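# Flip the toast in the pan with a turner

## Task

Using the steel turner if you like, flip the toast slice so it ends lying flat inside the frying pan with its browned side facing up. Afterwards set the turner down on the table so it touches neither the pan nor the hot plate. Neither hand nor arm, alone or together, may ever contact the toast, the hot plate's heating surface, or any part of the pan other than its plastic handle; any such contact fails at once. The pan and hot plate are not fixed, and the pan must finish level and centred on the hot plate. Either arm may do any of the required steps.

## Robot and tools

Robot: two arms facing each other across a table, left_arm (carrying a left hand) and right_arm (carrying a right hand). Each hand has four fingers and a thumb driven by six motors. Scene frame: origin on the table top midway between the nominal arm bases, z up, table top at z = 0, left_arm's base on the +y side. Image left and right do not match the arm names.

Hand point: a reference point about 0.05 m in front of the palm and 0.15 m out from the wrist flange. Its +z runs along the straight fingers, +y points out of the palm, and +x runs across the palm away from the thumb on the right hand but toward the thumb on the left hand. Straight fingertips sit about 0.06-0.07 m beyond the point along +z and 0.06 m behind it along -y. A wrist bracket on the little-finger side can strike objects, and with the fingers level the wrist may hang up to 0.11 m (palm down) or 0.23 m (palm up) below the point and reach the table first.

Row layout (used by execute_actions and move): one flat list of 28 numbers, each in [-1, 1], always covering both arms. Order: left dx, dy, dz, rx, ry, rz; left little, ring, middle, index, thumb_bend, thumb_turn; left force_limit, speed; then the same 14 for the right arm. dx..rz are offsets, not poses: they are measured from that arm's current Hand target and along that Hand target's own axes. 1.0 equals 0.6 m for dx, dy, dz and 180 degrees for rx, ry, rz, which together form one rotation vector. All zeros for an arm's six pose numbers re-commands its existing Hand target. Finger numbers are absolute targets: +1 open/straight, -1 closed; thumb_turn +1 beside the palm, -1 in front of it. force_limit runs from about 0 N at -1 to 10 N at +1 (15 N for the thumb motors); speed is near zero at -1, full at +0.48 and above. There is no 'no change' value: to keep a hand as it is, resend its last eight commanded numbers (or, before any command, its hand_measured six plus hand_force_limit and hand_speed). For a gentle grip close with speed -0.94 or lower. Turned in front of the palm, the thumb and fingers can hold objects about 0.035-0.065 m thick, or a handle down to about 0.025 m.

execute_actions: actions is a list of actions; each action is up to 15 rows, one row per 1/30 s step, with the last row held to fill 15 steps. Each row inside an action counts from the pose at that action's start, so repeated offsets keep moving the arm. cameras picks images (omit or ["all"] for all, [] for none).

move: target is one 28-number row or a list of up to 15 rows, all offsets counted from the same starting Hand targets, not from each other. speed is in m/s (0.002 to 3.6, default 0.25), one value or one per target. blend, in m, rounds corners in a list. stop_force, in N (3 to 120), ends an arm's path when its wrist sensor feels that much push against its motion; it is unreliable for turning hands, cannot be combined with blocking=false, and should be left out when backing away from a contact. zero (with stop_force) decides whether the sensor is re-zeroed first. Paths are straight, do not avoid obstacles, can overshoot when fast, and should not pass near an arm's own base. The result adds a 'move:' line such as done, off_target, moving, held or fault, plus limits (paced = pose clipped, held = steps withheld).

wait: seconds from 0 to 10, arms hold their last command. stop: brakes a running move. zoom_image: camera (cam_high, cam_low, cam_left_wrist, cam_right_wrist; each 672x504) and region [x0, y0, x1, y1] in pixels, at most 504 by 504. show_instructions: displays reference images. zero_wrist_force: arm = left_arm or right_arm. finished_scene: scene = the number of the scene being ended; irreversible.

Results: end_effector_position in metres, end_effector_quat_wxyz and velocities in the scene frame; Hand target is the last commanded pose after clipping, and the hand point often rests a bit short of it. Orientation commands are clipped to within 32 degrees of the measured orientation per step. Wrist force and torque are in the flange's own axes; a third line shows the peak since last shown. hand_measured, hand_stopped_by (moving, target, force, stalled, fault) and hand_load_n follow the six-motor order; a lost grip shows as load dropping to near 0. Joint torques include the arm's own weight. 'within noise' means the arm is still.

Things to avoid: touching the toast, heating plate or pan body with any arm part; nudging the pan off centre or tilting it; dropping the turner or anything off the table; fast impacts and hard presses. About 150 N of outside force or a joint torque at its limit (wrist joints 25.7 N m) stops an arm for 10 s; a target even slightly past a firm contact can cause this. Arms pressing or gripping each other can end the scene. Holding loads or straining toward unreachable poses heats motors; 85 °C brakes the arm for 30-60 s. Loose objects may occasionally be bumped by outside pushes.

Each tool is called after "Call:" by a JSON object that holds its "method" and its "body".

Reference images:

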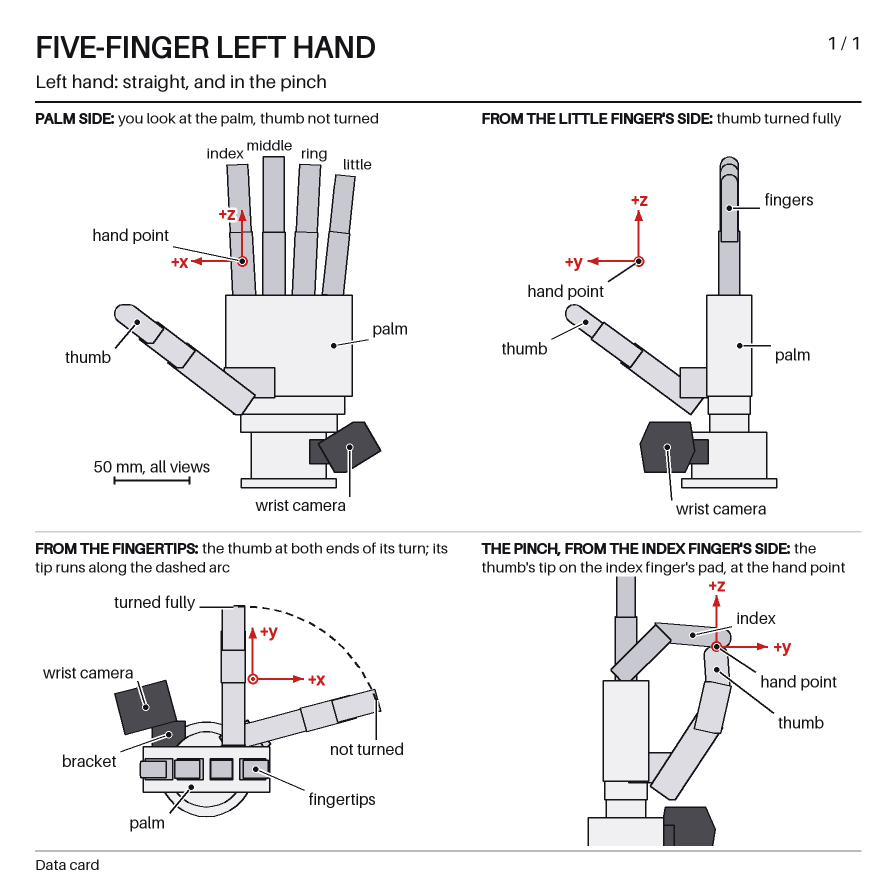

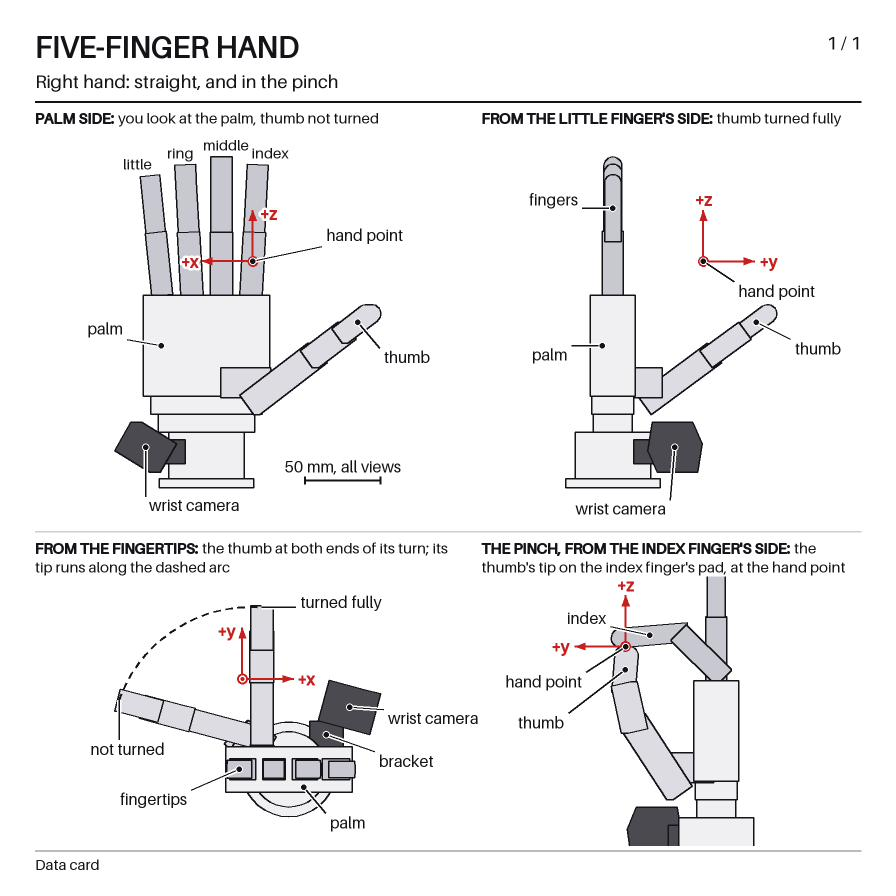

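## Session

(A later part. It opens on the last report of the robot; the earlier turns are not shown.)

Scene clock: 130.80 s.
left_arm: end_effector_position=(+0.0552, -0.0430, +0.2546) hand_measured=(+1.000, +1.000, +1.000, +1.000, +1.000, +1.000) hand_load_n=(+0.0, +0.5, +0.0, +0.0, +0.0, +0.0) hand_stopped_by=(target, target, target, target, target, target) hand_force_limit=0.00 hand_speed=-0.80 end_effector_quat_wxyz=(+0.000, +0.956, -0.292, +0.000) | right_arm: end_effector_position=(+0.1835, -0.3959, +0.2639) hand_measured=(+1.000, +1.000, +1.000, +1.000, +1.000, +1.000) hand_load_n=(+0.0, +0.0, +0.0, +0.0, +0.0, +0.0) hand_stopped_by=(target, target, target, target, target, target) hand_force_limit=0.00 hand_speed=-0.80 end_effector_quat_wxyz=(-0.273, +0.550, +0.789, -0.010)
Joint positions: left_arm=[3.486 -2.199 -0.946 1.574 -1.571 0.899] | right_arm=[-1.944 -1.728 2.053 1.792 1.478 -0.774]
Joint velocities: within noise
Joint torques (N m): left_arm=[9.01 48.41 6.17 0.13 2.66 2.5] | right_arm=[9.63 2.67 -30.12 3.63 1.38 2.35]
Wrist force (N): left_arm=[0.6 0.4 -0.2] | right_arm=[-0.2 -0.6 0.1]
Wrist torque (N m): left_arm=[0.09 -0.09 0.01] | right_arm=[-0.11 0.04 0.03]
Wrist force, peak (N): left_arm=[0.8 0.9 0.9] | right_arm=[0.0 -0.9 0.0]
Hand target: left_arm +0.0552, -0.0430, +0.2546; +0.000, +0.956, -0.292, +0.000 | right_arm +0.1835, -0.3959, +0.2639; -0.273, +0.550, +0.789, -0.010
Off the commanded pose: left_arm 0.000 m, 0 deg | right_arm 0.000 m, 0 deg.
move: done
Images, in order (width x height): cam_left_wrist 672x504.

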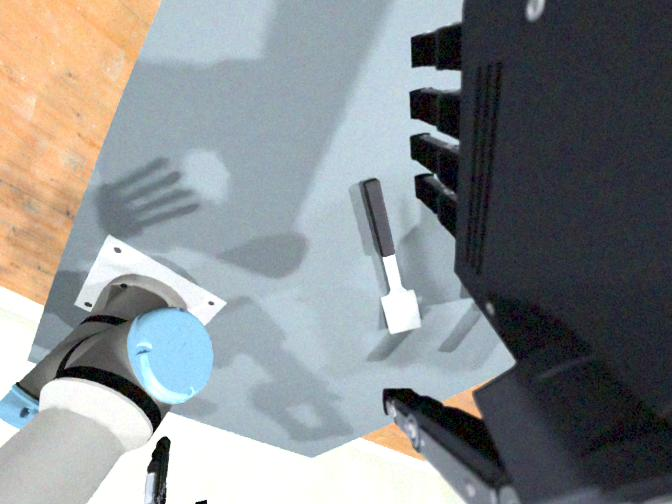

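Call:
{"method": "move", "body": {"target": [0.1868,-0.4835,-0.075,0,0,0,1,1,1,1,1,1,0,-0.8,0,0,0,0,0,0,1,1,1,1,1,1,0,-0.8], "cameras": ["cam_left_wrist","cam_high","cam_low"]}}

Scene clock: 220.70 s.
left_arm: end_effector_position=(+0.3102, +0.1347, +0.2997) hand_measured=(+1.000, +1.000, +1.000, +1.000, +1.000, +1.000) hand_load_n=(+0.0, +0.0, +0.0, +0.0, +0.0, +0.0) hand_stopped_by=(target, target, target, target, target, target) hand_force_limit=0.00 hand_speed=-0.80 end_effector_quat_wxyz=(+0.000, +0.956, -0.292, +0.000) | right_arm: end_effector_position=(+0.1835, -0.3959, +0.2639) hand_measured=(+1.000, +1.000, +1.000, +1.000, +1.000, +1.000) hand_load_n=(+0.0, +0.0, +0.0, +0.0, +0.0, +0.0) hand_stopped_by=(target, target, target, target, target, target) hand_force_limit=0.00 hand_speed=-0.80 end_effector_quat_wxyz=(-0.273, +0.550, +0.789, -0.010)
Joint positions: left_arm=[4.117 -1.975 -1.176 1.579 -1.571 1.53] | right_arm=[-1.944 -1.728 2.053 1.792 1.478 -0.774]
Joint velocities: within noise
Joint torques (N m): left_arm=[9.45 25.16 32.81 -4.96 2.96 2.33] | right_arm=[9.33 2.15 -29.64 3.04 1.07 2.24]
Wrist force (N): left_arm=[0.3 0.8 -0.2] | right_arm=[-0.1 -0.6 0.0]
Wrist torque (N m): left_arm=[0.15 -0.07 0.00] | right_arm=[-0.10 0.02 0.03]
Wrist force, peak (N): left_arm=[-0.1 1.5 0.0] | right_arm=[-0.1 -0.8 0.0]
Hand target: left_arm +0.3103, +0.1347, +0.2997; +0.000, +0.956, -0.292, +0.000 | right_arm +0.1835, -0.3959, +0.2639; -0.273, +0.550, +0.789, -0.010
Off the commanded pose: left_arm 0.000 m, 0 deg | right_arm 0.000 m, 0 deg.
move: done
Images, in order (width x height): cam_high 672x504, cam_low 672x504, cam_left_wrist 672x504.

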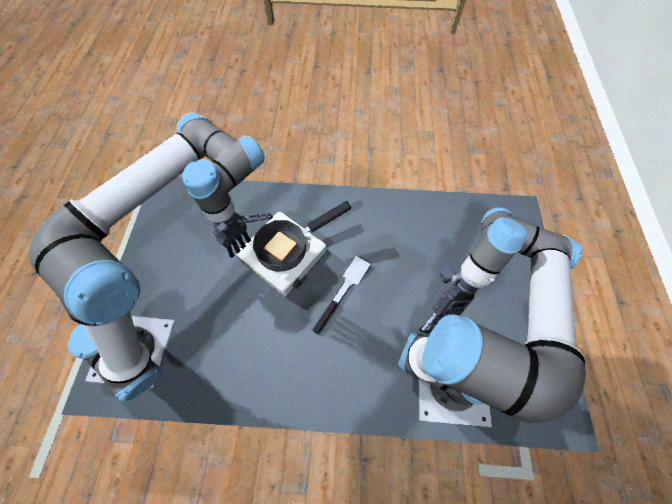

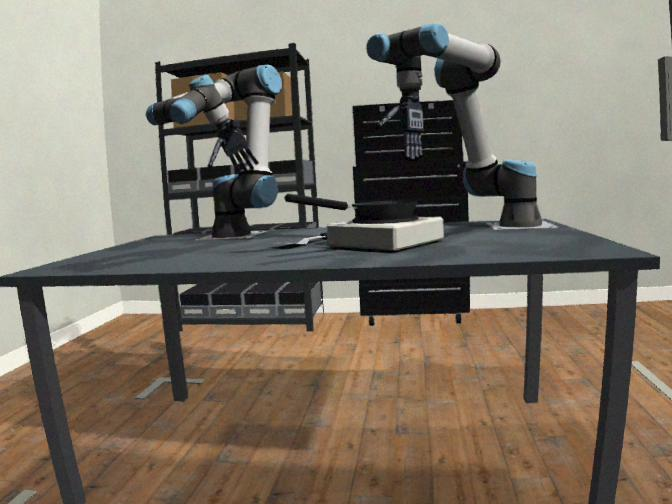

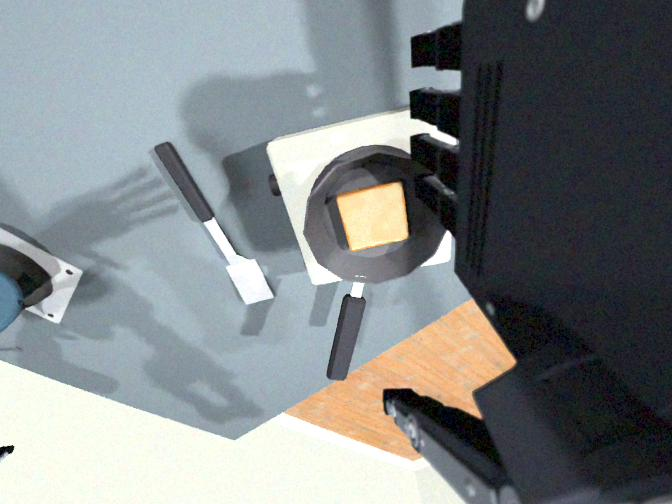

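Call:
{"method": "zoom_image", "body": {"camera": "cam_left_wrist", "region": [260, 100, 460, 300]}}

Call:
{"method": "zoom_image", "body": {"camera": "cam_left_wrist", "region": [140, 120, 400, 390]}}

Call:
{"method": "move", "body": {"target": [-0.15,0,0,0,0,0,1,1,1,1,1,1,0,-0.8,0,0,0,0,0,0,1,1,1,1,1,1,0,-0.8], "cameras": ["cam_left_wrist"]}}

Call:
{"method": "zoom_image", "body": {"camera": "cam_left_wrist", "region": [260, 150, 460, 350]}}

Scaled by 2.520.

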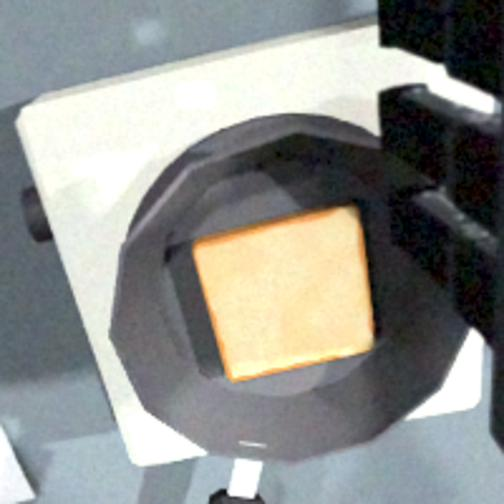

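Scaled by 1.867.

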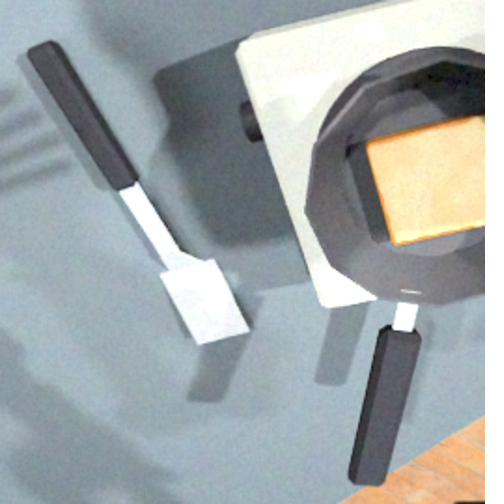

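Scene clock: 229.33 s.
left_arm: end_effector_position=(+0.2358, +0.1850, +0.2997) hand_measured=(+1.000, +1.000, +1.000, +1.000, +1.000, +1.000) hand_load_n=(+0.0, +0.0, +0.0, +0.0, +0.0, +0.0) hand_stopped_by=(target, target, target, target, target, target) hand_force_limit=0.00 hand_speed=-0.80 end_effector_quat_wxyz=(+0.000, +0.956, -0.292, +0.000) | right_arm: end_effector_position=(+0.1835, -0.3959, +0.2639) hand_measured=(+1.000, +1.000, +1.000, +1.000, +1.000, +1.000) hand_load_n=(+0.0, +0.0, +0.0, +0.0, +0.0, +0.0) hand_stopped_by=(target, target, target, target, target, target) hand_force_limit=0.00 hand_speed=-0.80 end_effector_quat_wxyz=(-0.273, +0.550, +0.789, -0.010)
Joint positions: left_arm=[4.107 -1.759 -1.459 1.647 -1.571 1.521] | right_arm=[-1.944 -1.728 2.053 1.792 1.478 -0.774]
Joint velocities: within noise
Joint torques (N m): left_arm=[10.02 31.6 8.56 -0.03 2.9 2.57] | right_arm=[8.84 1.94 -29.74 2.46 0.57 2.18]
Wrist force (N): left_arm=[0.5 0.0 -0.1] | right_arm=[0.1 -0.6 0.0]
Wrist torque (N m): left_arm=[0.02 -0.09 0.01] | right_arm=[-0.11 0.00 0.04]
Wrist force, peak (N): left_arm=[1.1 0.8 -0.3] | right_arm=[-0.2 -0.8 -0.1]
Hand target: left_arm +0.2357, +0.1851, +0.2997; +0.000, +0.956, -0.292, +0.000 | right_arm +0.1835, -0.3959, +0.2639; -0.273, +0.550, +0.789, -0.010
Off the commanded pose: left_arm 0.000 m, 0 deg | right_arm 0.000 m, 0 deg.
move: done
Images, in order (width x height): cam_left_wrist 672x504.

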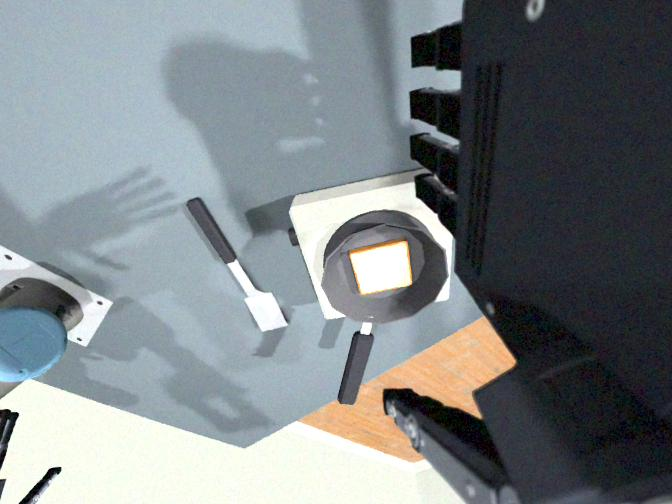

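Scaled by 2.520.

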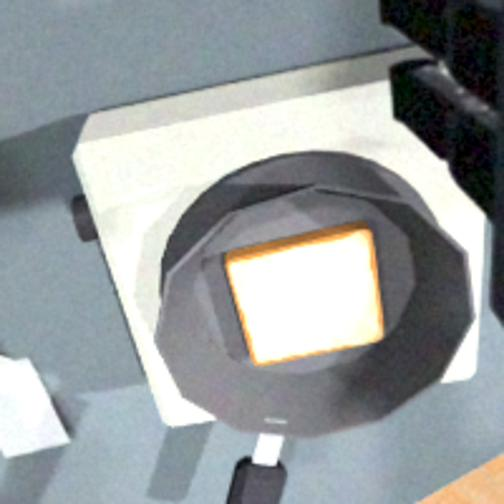

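Call:
{"method": "move", "body": {"target": [0,0,0,0,0,0,1,1,1,1,1,1,0,-0.8,-0.1182,0.3842,-0.0762,-0.0301,0.3457,-0.1079,1,1,1,1,1,1,0,-0.8]}}

Scene clock: 286.37 s.
left_arm: end_effector_position=(+0.2357, +0.1851, +0.2997) hand_measured=(+1.000, +1.000, +1.000, +1.000, +1.000, +1.000) hand_load_n=(+0.0, +0.0, +0.0, +0.0, -0.5, +0.0) hand_stopped_by=(target, target, target, target, target, target) hand_force_limit=0.00 hand_speed=-0.80 end_effector_quat_wxyz=(+0.000, +0.956, -0.292, +0.000) | right_arm: end_effector_position=(+0.4200, -0.3798, +0.2002) hand_measured=(+1.000, +1.000, +1.000, +1.000, +1.000, +1.000) hand_load_n=(+0.0, +0.0, +0.0, +0.0, +0.0, +0.0) hand_stopped_by=(target, target, target, target, target, target) hand_force_limit=0.00 hand_speed=-0.80 end_effector_quat_wxyz=(-0.612, +0.353, +0.612, +0.353)
Joint positions: left_arm=[4.107 -1.759 -1.459 1.647 -1.571 1.521] | right_arm=[-2.042 -0.785 1.792 2.134 1.017 -1.571]
Joint velocities: within noise
Joint torques (N m): left_arm=[9.83 32.05 9.25 -0.02 2.91 2.39] | right_arm=[10.73 -30.08 -24.4 2.91 -1.59 -3.04]
Wrist force (N): left_arm=[0.4 0.3 0.1] | right_arm=[-0.2 -0.9 0.8]
Wrist torque (N m): left_arm=[0.06 -0.07 -0.01] | right_arm=[-0.28 0.04 0.03]
Wrist force, peak (N): left_arm=[0.8 0.5 0.1] | right_arm=[-0.2 -1.2 0.8]
Hand target: left_arm +0.2357, +0.1851, +0.2997; +0.000, +0.956, -0.292, +0.000 | right_arm +0.4200, -0.3798, +0.2002; +0.612, -0.353, -0.612, -0.353
Off the commanded pose: left_arm 0.000 m, 0 deg | right_arm 0.000 m, 0 deg.
move: done

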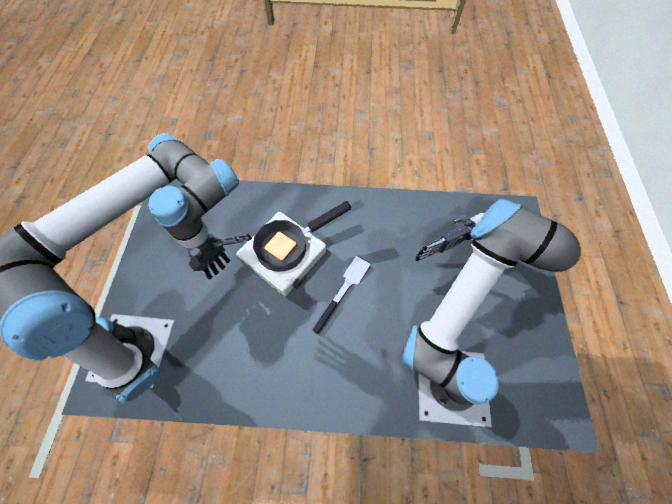

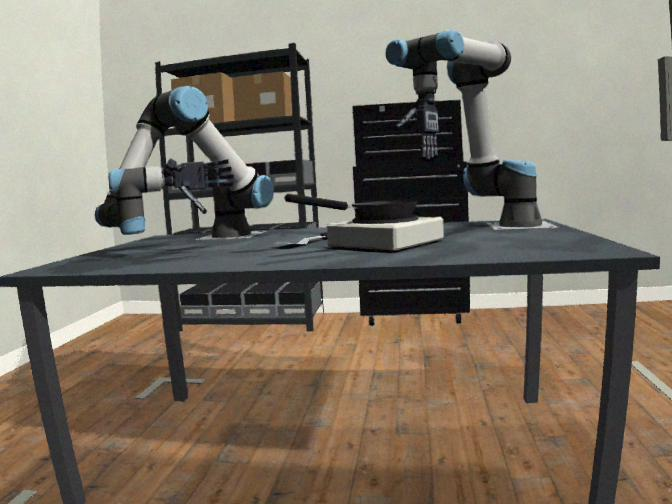

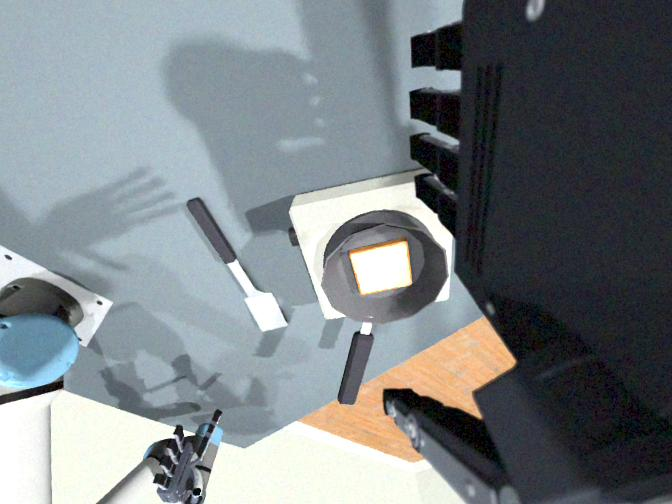

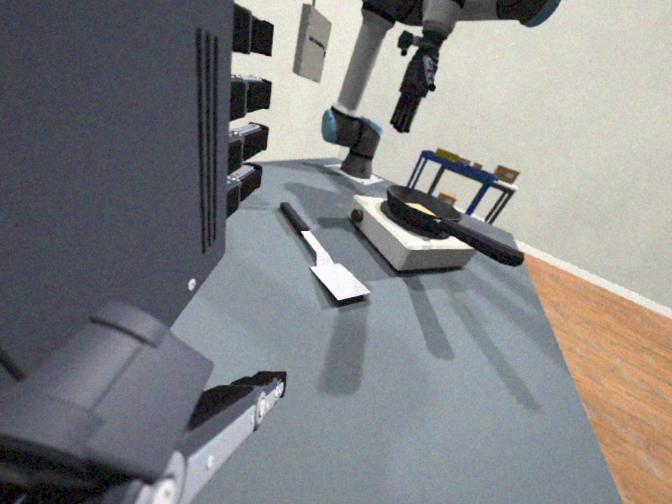

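Call:
{"method": "zoom_image", "body": {"camera": "cam_right_wrist", "region": [260, 170, 400, 320]}}

Call:
{"method": "zoom_image", "body": {"camera": "cam_right_wrist", "region": [340, 160, 540, 310]}}

Scaled by 3.360.

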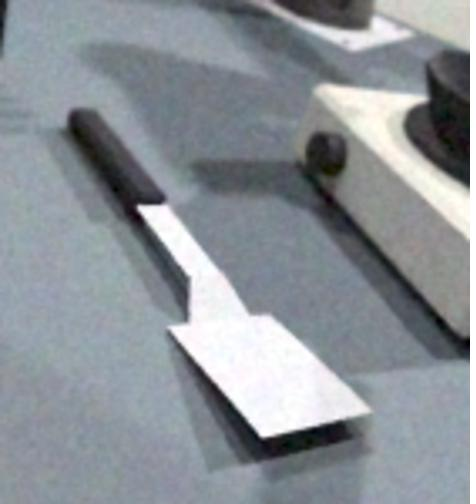

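Scaled by 2.520.

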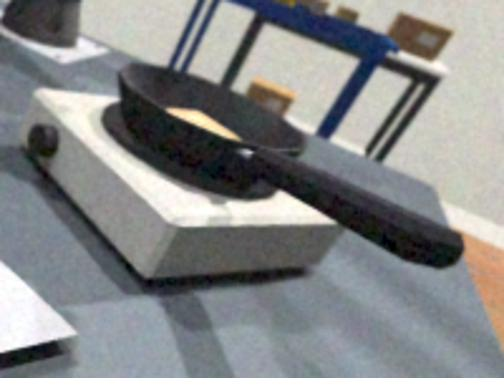

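Call:
{"method": "move", "body": {"target": [0.1945,0.3488,0.2995,0.1498,-0.007,-0.0291,-0.25,-0.25,-0.25,-0.25,1,-1,0,0,0,0,0,0,0,0,1,1,1,1,1,1,0,-0.8]}}

Scene clock: 318.23 s.
left_arm: end_effector_position=(+0.2154, -0.0535, +0.1198) hand_measured=(-0.250, -0.250, -0.250, -0.250, +1.000, -1.000) hand_load_n=(+0.0, +0.0, +0.0, +0.0, +0.0, +0.0) hand_stopped_by=(target, target, target, target, target, target) hand_force_limit=0.00 hand_speed=0.00 end_effector_quat_wxyz=(-0.226, +0.942, -0.241, +0.058) | right_arm: end_effector_position=(+0.4200, -0.3798, +0.2002) hand_measured=(+1.000, +1.000, +1.000, +1.000, +1.000, +1.000) hand_load_n=(+0.0, +0.0, +0.0, +0.0, +0.0, +0.0) hand_stopped_by=(target, target, target, target, target, target) hand_force_limit=0.00 hand_speed=-0.80 end_effector_quat_wxyz=(-0.612, +0.353, +0.612, +0.353)
Joint positions: left_arm=[3.57 -2.656 -0.541 1.315 -1.931 0.834] | right_arm=[-2.042 -0.785 1.792 2.135 1.017 -1.571]
Joint velocities: within noise
Joint torques (N m): left_arm=[-9.05 44.23 31.81 -5.3 -3.47 -2.56] | right_arm=[10.33 -30 -19.43 2.87 -1.12 -2.78]
Wrist force (N): left_arm=[0.3 -0.1 0.3] | right_arm=[0.0 -0.9 0.7]
Wrist torque (N m): left_arm=[-0.07 -0.04 0.10] | right_arm=[-0.28 0.01 0.03]
Wrist force, peak (N): left_arm=[0.3 1.5 0.7] | right_arm=[-0.1 -1.4 0.8]
Hand target: left_arm +0.2154, -0.0535, +0.1198; -0.226, +0.942, -0.241, +0.057 | right_arm +0.4200, -0.3798, +0.2002; +0.612, -0.353, -0.612, -0.353
Off the commanded pose: left_arm 0.000 m, 0 deg | right_arm 0.000 m, 0 deg.
move: done

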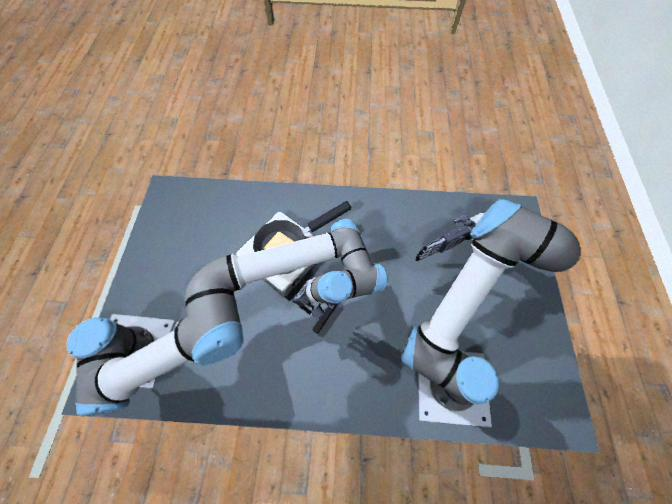

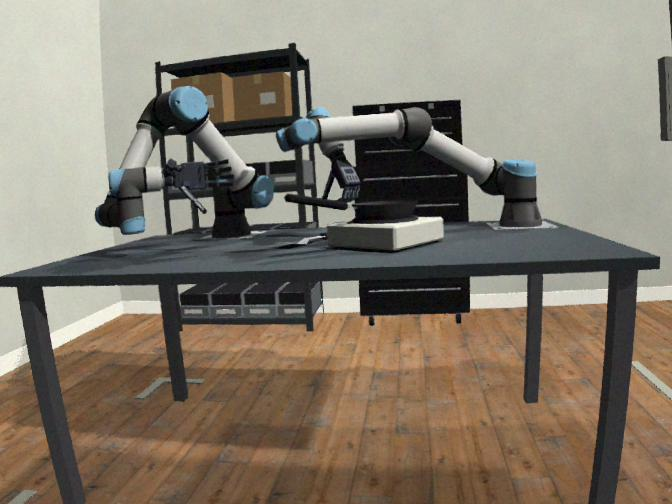

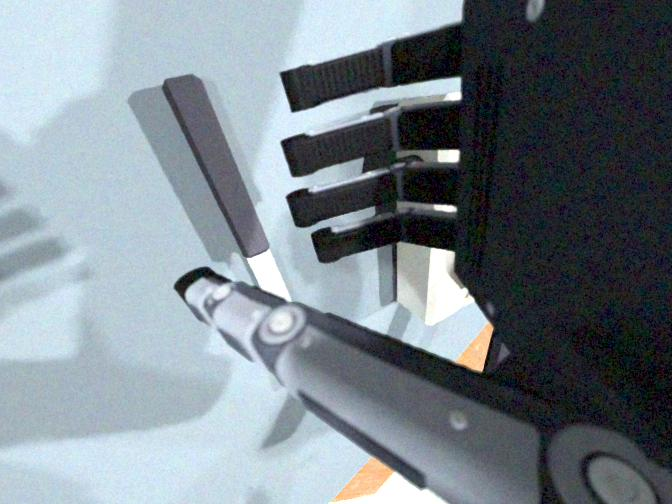

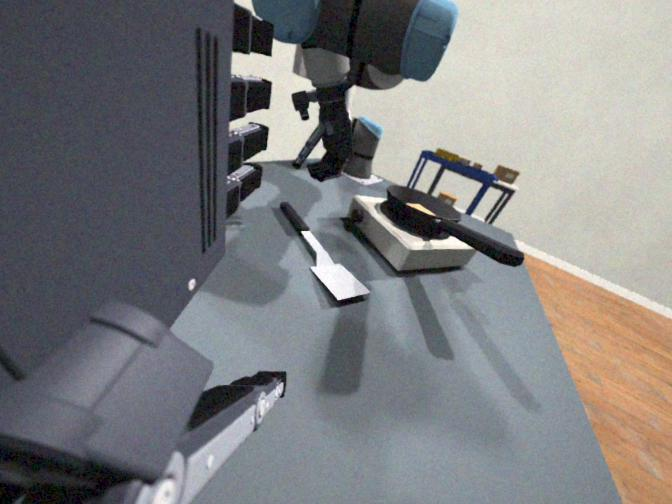

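Call:
{"method": "move", "body": {"target": [0,0.0587,0.0823,0,0,0,-0.25,-0.25,-0.25,-0.25,1,-1,0,0,0,0,0,0,0,0,1,1,1,1,1,1,0,-0.8], "cameras": ["cam_left_wrist","cam_right_wrist"]}}

Call:
{"method": "zoom_image", "body": {"camera": "cam_right_wrist", "region": [230, 80, 430, 310]}}

Scene clock: 340.53 s.
left_arm: end_effector_position=(+0.2110, -0.0613, +0.0600) hand_measured=(-0.250, -0.250, -0.250, -0.250, +1.000, -1.000) hand_load_n=(+0.0, +0.0, +0.0, +0.0, +0.0, +0.0) hand_stopped_by=(target, target, target, target, target, target) hand_force_limit=0.00 hand_speed=0.00 end_effector_quat_wxyz=(-0.226, +0.942, -0.241, +0.057) | right_arm: end_effector_position=(+0.4200, -0.3798, +0.2002) hand_measured=(+1.000, +1.000, +1.000, +1.000, +1.000, +1.000) hand_load_n=(+0.0, +0.0, +0.0, +0.0, +0.0, +0.0) hand_stopped_by=(target, target, target, target, target, target) hand_force_limit=0.00 hand_speed=-0.80 end_effector_quat_wxyz=(-0.612, +0.353, +0.612, +0.353)
Joint positions: left_arm=[3.56 -2.713 -0.581 1.409 -1.928 0.823] | right_arm=[-2.042 -0.785 1.792 2.135 1.017 -1.571]
Joint velocities: within noise
Joint torques (N m): left_arm=[-7.51 45.56 31.37 -0.36 2.16 -2.74] | right_arm=[9.8 -30.55 -18.08 2.88 -0.41 -2.8]
Wrist force (N): left_arm=[0.0 -0.1 0.4] | right_arm=[-0.1 -1.0 0.5]
Wrist torque (N m): left_arm=[-0.07 0.01 0.05] | right_arm=[-0.28 0.03 0.03]
Wrist force, peak (N): left_arm=[0.1 0.4 0.9] | right_arm=[-0.1 -1.3 0.8]
Hand target: left_arm +0.2110, -0.0614, +0.0598; -0.226, +0.942, -0.241, +0.057 | right_arm +0.4200, -0.3798, +0.2002; +0.612, -0.353, -0.612, -0.353
Off the commanded pose: left_arm 0.000 m, 0 deg | right_arm 0.000 m, 0 deg.
move: done
Images, in order (width x height): cam_left_wrist 672x504, cam_right_wrist 672x504.

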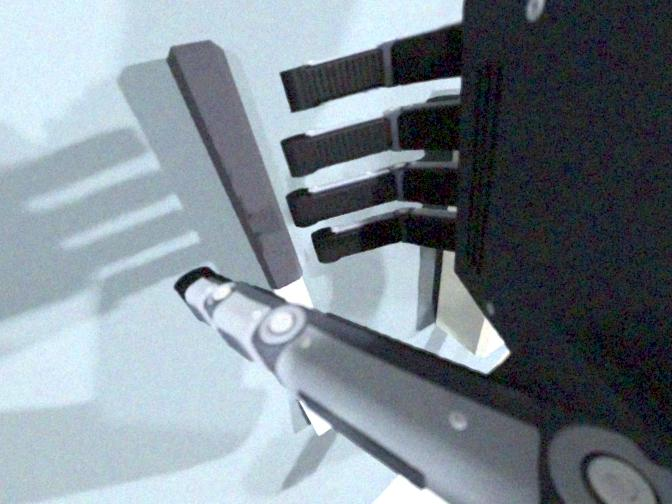

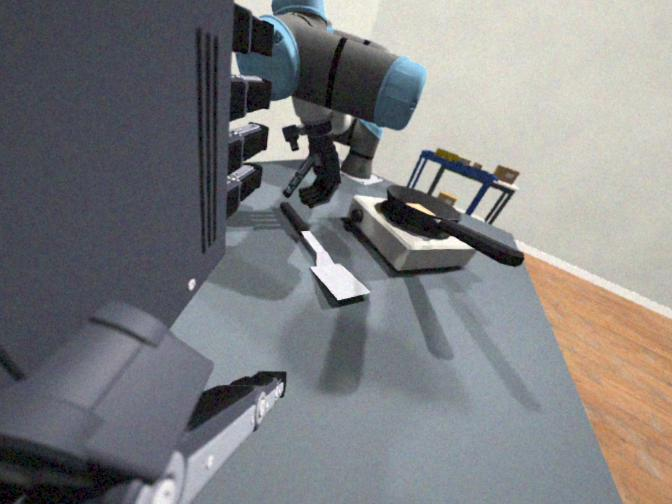

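Scaled by 2.191.

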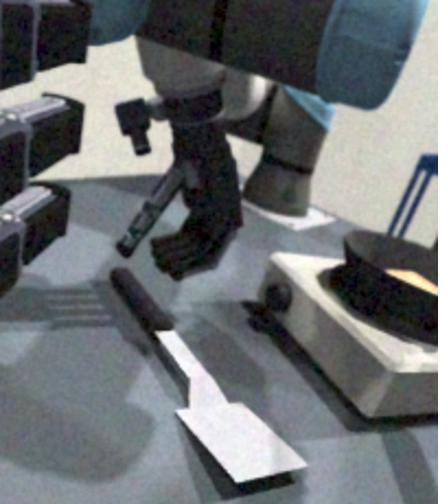

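Call:
{"method": "move", "body": {"target": [0,0.0333,0.0653,0,0,0,-0.25,-0.25,-0.25,-0.25,1,-1,0,0,0,0,0,0,0,0,1,1,1,1,1,1,0,-0.8], "cameras": ["cam_left_wrist","cam_right_wrist"], "speed": 0.04, "stop_force": 6}}

Call:
{"method": "zoom_image", "body": {"camera": "cam_right_wrist", "region": [260, 130, 390, 310]}}

Scene clock: 348.90 s.
left_arm: end_effector_position=(+0.2110, -0.0613, +0.0262) hand_measured=(-0.250, -0.250, -0.250, -0.250, +1.000, -1.000) hand_load_n=(+0.0, +0.0, -4.5, +0.0, +0.0, +0.0) hand_stopped_by=(target, target, target, target, target, target) hand_force_limit=0.00 hand_speed=0.00 end_effector_quat_wxyz=(-0.226, +0.942, -0.241, +0.057) | right_arm: end_effector_position=(+0.4200, -0.3798, +0.2002) hand_measured=(+1.000, +1.000, +1.000, +1.000, +1.000, +1.000) hand_load_n=(+0.0, +0.0, +0.0, +0.0, +0.0, +0.0) hand_stopped_by=(target, target, target, target, target, target) hand_force_limit=0.00 hand_speed=-0.80 end_effector_quat_wxyz=(-0.612, +0.353, +0.612, +0.353)
Joint positions: left_arm=[3.56 -2.739 -0.616 1.47 -1.928 0.823] | right_arm=[-2.042 -0.785 1.792 2.135 1.017 -1.571]
Joint velocities: within noise
Joint torques (N m): left_arm=[-9.03 58.48 28.85 -4.55 2.23 -1.08] | right_arm=[9.36 -30.47 -17.59 2.8 0.64 -2.72]
Wrist force (N): left_arm=[0.3 -2.6 -3.2] | right_arm=[-0.2 -1.1 0.7]
Wrist torque (N m): left_arm=[-0.14 -0.04 0.08] | right_arm=[-0.30 0.04 0.02]
Wrist force, peak (N): left_arm=[0.4 -16.8 -11.5] | right_arm=[-0.2 -1.3 0.8]
Hand target: left_arm +0.2110, -0.0613, +0.0262; -0.226, +0.942, -0.241, +0.057 (not the last commanded pose) | right_arm +0.4200, -0.3798, +0.2002; +0.612, -0.353, -0.612, -0.353
Off the commanded pose: left_arm 0.010 m, 0 deg | right_arm 0.000 m, 0 deg.
move: contact (left_arm)
Images, in order (width x height): cam_left_wrist 672x504, cam_right_wrist 672x504.

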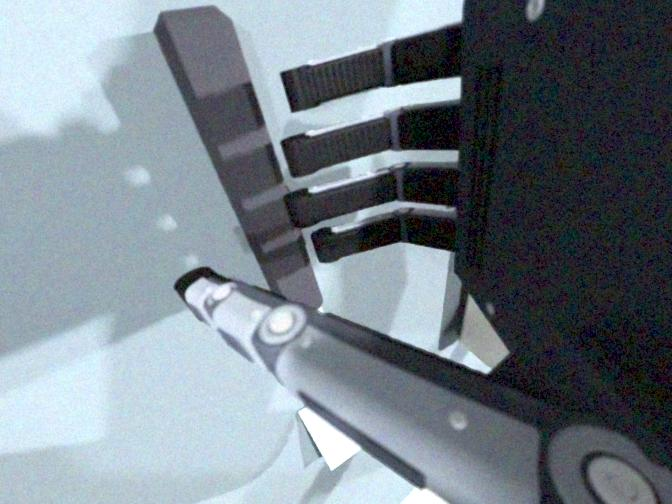

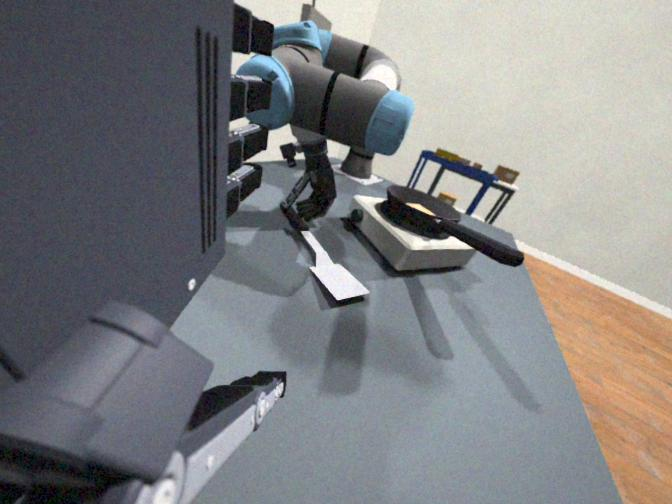

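Scaled by 2.800.

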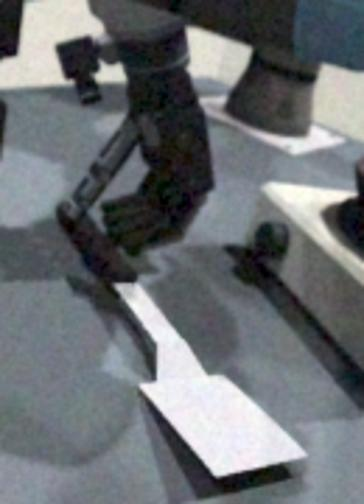

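Call:
{"method": "move", "body": {"target": [0,-0.0208,-0.0118,0,0,0,-0.25,-0.25,-0.25,-0.25,1,-1,0,0,0,0,0,0,0,0,1,1,1,1,1,1,0,-0.8], "cameras": ["cam_left_wrist"], "speed": 0.06}}

Call:
{"method": "move", "body": {"target": [0,0.018,0.0356,0,0,0,-0.25,-0.25,-0.25,-0.25,1,-1,0,0,0,0,0,0,0,0,1,1,1,1,1,1,0,-0.8], "cameras": ["cam_left_wrist","cam_right_wrist"], "speed": 0.03, "stop_force": 5}}

Call:
{"method": "zoom_image", "body": {"camera": "cam_right_wrist", "region": [260, 130, 390, 310]}}

Scene clock: 356.63 s.
left_arm: end_effector_position=(+0.2148, -0.0544, +0.0381) hand_measured=(-0.250, -0.250, -0.250, -0.250, +1.000, -1.000) hand_load_n=(+0.0, +0.0, +0.0, +0.0, -0.5, +0.0) hand_stopped_by=(target, target, target, target, target, target) hand_force_limit=0.00 hand_speed=0.00 end_effector_quat_wxyz=(-0.226, +0.942, -0.241, +0.057) | right_arm: end_effector_position=(+0.4200, -0.3798, +0.2002) hand_measured=(+1.000, +1.000, +1.000, +1.000, +1.000, +1.000) hand_load_n=(+0.0, +0.0, +0.0, +0.0, +0.0, +0.0) hand_stopped_by=(target, target, target, target, target, target) hand_force_limit=0.00 hand_speed=-0.80 end_effector_quat_wxyz=(-0.612, +0.353, +0.612, +0.353)
Joint positions: left_arm=[3.569 -2.705 -0.653 1.476 -1.931 0.832] | right_arm=[-2.042 -0.785 1.792 2.135 1.017 -1.571]
Joint velocities: within noise
Joint torques (N m): left_arm=[9.12 58.54 5.12 -0.15 -3.31 2.29] | right_arm=[8.97 -30.67 -15.83 2.74 1.3 -2.73]
Wrist force (N): left_arm=[0.3 -0.2 0.5] | right_arm=[-0.2 -0.8 0.8]
Wrist torque (N m): left_arm=[-0.11 -0.03 0.06] | right_arm=[-0.26 0.04 0.03]
Wrist force, peak (N): left_arm=[0.7 -2.6 -3.3] | right_arm=[0.0 -1.2 0.9]
Hand target: left_arm +0.2148, -0.0544, +0.0382; -0.226, +0.942, -0.241, +0.057 | right_arm +0.4200, -0.3798, +0.2002; +0.612, -0.353, -0.612, -0.353
Off the commanded pose: left_arm 0.000 m, 0 deg | right_arm 0.000 m, 0 deg.
move: done
Images, in order (width x height): cam_left_wrist 672x504.

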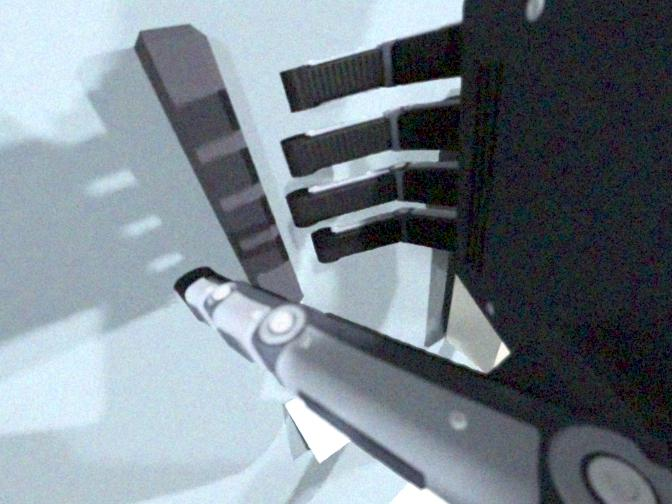

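Scene clock: 358.40 s.
left_arm: end_effector_position=(+0.2148, -0.0543, +0.0142) hand_measured=(-0.250, -0.250, -0.250, -0.250, +1.000, -1.000) hand_load_n=(+0.0, +0.0, +0.0, +0.0, +0.0, +0.0) hand_stopped_by=(target, target, target, target, target, target) hand_force_limit=0.00 hand_speed=0.00 end_effector_quat_wxyz=(-0.226, +0.942, -0.241, +0.057) | right_arm: end_effector_position=(+0.4200, -0.3798, +0.2002) hand_measured=(+1.000, +1.000, +1.000, +1.000, +1.000, +1.000) hand_load_n=(+0.0, +0.0, +0.0, +0.0, +0.0, +0.0) hand_stopped_by=(target, target, target, target, target, target) hand_force_limit=0.00 hand_speed=-0.80 end_effector_quat_wxyz=(-0.612, +0.353, +0.612, +0.353)
Joint positions: left_arm=[3.569 -2.726 -0.673 1.517 -1.931 0.832] | right_arm=[-2.042 -0.785 1.792 2.135 1.017 -1.571]
Joint velocities: within noise
Joint torques (N m): left_arm=[9.9 44.21 4.57 -0.21 -3.44 2.29] | right_arm=[8.8 -30.59 -15.48 2.73 1.38 -2.78]
Wrist force (N): left_arm=[0.2 -0.1 0.1] | right_arm=[0.0 -1.0 0.8]
Wrist torque (N m): left_arm=[-0.07 0.00 0.06] | right_arm=[-0.29 0.01 0.04]
Wrist force, peak (N): left_arm=[0.1 -0.3 0.7] | right_arm=[-0.1 -1.4 0.9]
Hand target: left_arm +0.2148, -0.0543, +0.0142; -0.226, +0.942, -0.241, +0.057 | right_arm +0.4200, -0.3798, +0.2002; +0.612, -0.353, -0.612, -0.353
Off the commanded pose: left_arm 0.000 m, 0 deg | right_arm 0.000 m, 0 deg.
move: done
Images, in order (width x height): cam_left_wrist 672x504, cam_right_wrist 672x504.

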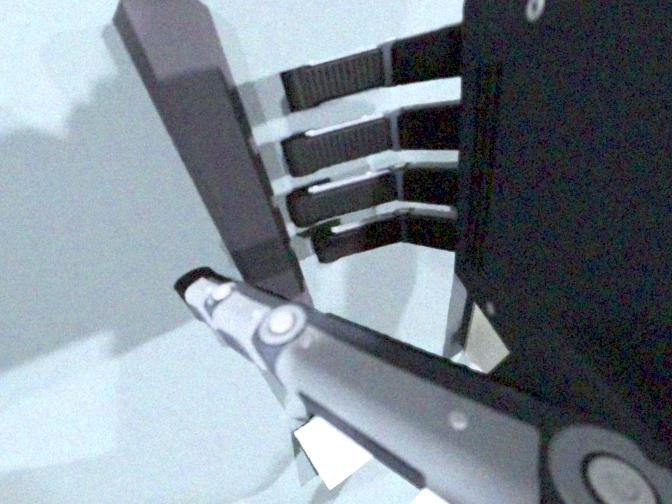

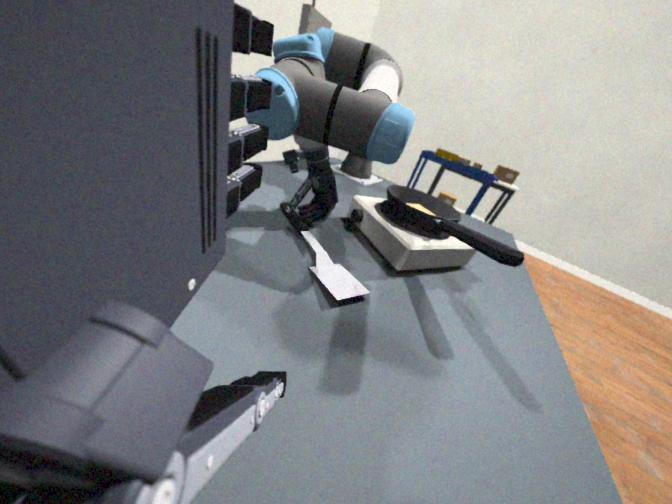

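Scaled by 2.800.

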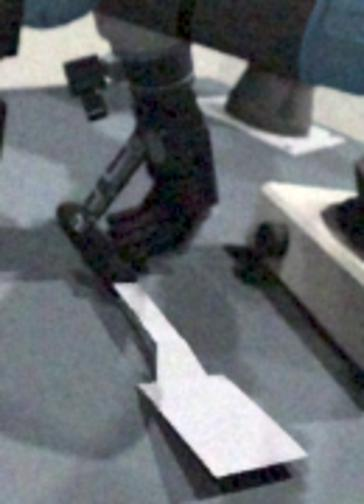

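Call:
{"method": "move", "body": {"target": [0,0,0,0,0,0,-0.6,-0.6,-0.6,-0.6,0.2,-1,-0.4,-0.85,0,0,0,0,0,0,1,1,1,1,1,1,0,-0.8], "cameras": ["cam_left_wrist","cam_right_wrist"]}}

Call:
{"method": "zoom_image", "body": {"camera": "cam_right_wrist", "region": [260, 130, 390, 310]}}

Scene clock: 366.13 s.
left_arm: end_effector_position=(+0.2148, -0.0543, +0.0142) hand_measured=(-0.600, -0.600, -0.600, -0.600, +0.774, -1.000) hand_load_n=(+0.0, +0.0, +0.0, +0.0, +4.0, -0.5) hand_stopped_by=(target, target, target, target, force, target) hand_force_limit=-0.40 hand_speed=-0.85 end_effector_quat_wxyz=(-0.226, +0.942, -0.241, +0.057) | right_arm: end_effector_position=(+0.4200, -0.3798, +0.2002) hand_measured=(+1.000, +1.000, +1.000, +1.000, +1.000, +1.000) hand_load_n=(+0.0, +0.0, +0.0, +0.0, +0.0, +0.0) hand_stopped_by=(target, target, target, target, target, target) hand_force_limit=0.00 hand_speed=-0.80 end_effector_quat_wxyz=(-0.612, +0.353, +0.612, +0.353)
Joint positions: left_arm=[3.569 -2.726 -0.673 1.517 -1.931 0.832] | right_arm=[-2.042 -0.785 1.792 2.135 1.017 -1.571]
Joint velocities: within noise
Joint torques (N m): left_arm=[10.06 43.86 7.44 -0.61 -3.22 2.42] | right_arm=[8.25 -30.75 -14.52 2.74 1.37 -2.68]
Wrist force (N): left_arm=[-0.2 0.3 -3.1] | right_arm=[-0.2 -1.1 0.6]
Wrist torque (N m): left_arm=[-0.16 0.01 0.05] | right_arm=[-0.29 0.04 0.02]
Wrist force, peak (N): left_arm=[-0.4 0.4 -3.3] | right_arm=[-0.3 -1.4 0.8]
Hand target: left_arm +0.2148, -0.0543, +0.0142; -0.226, +0.942, -0.241, +0.057 | right_arm +0.4200, -0.3798, +0.2002; +0.612, -0.353, -0.612, -0.353
Off the commanded pose: left_arm 0.000 m, 0 deg | right_arm 0.000 m, 0 deg.
move: done
Images, in order (width x height): cam_left_wrist 672x504, cam_right_wrist 672x504.

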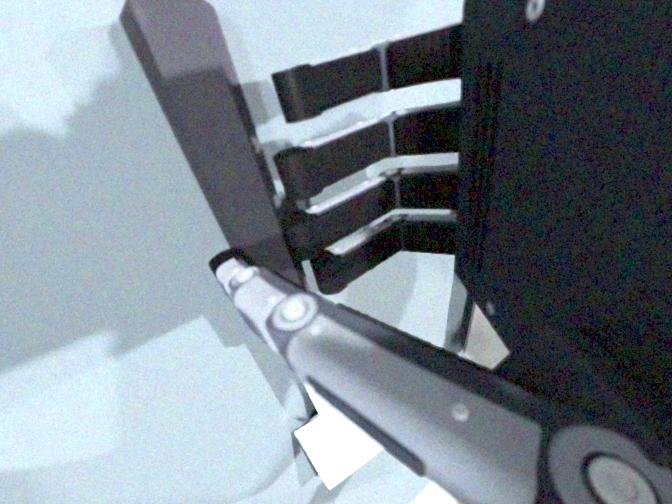

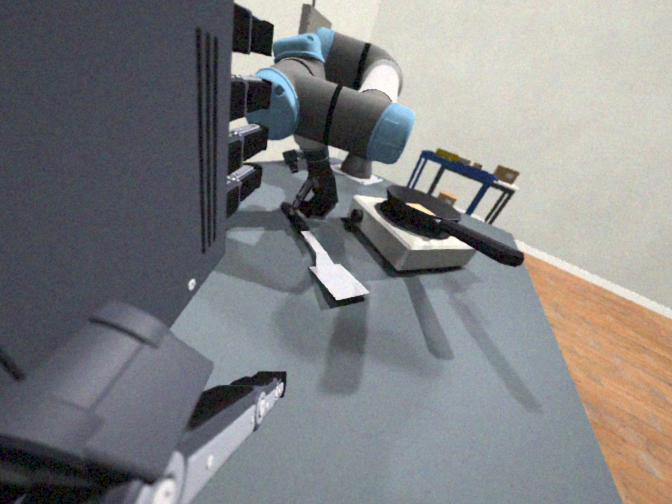

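Scaled by 2.800.

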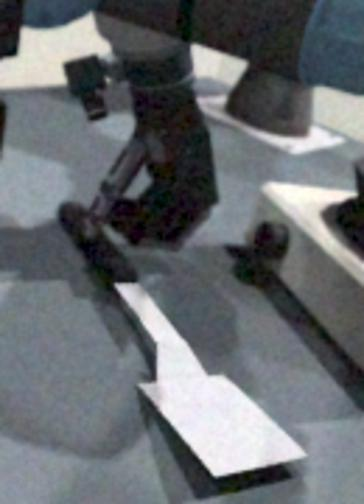

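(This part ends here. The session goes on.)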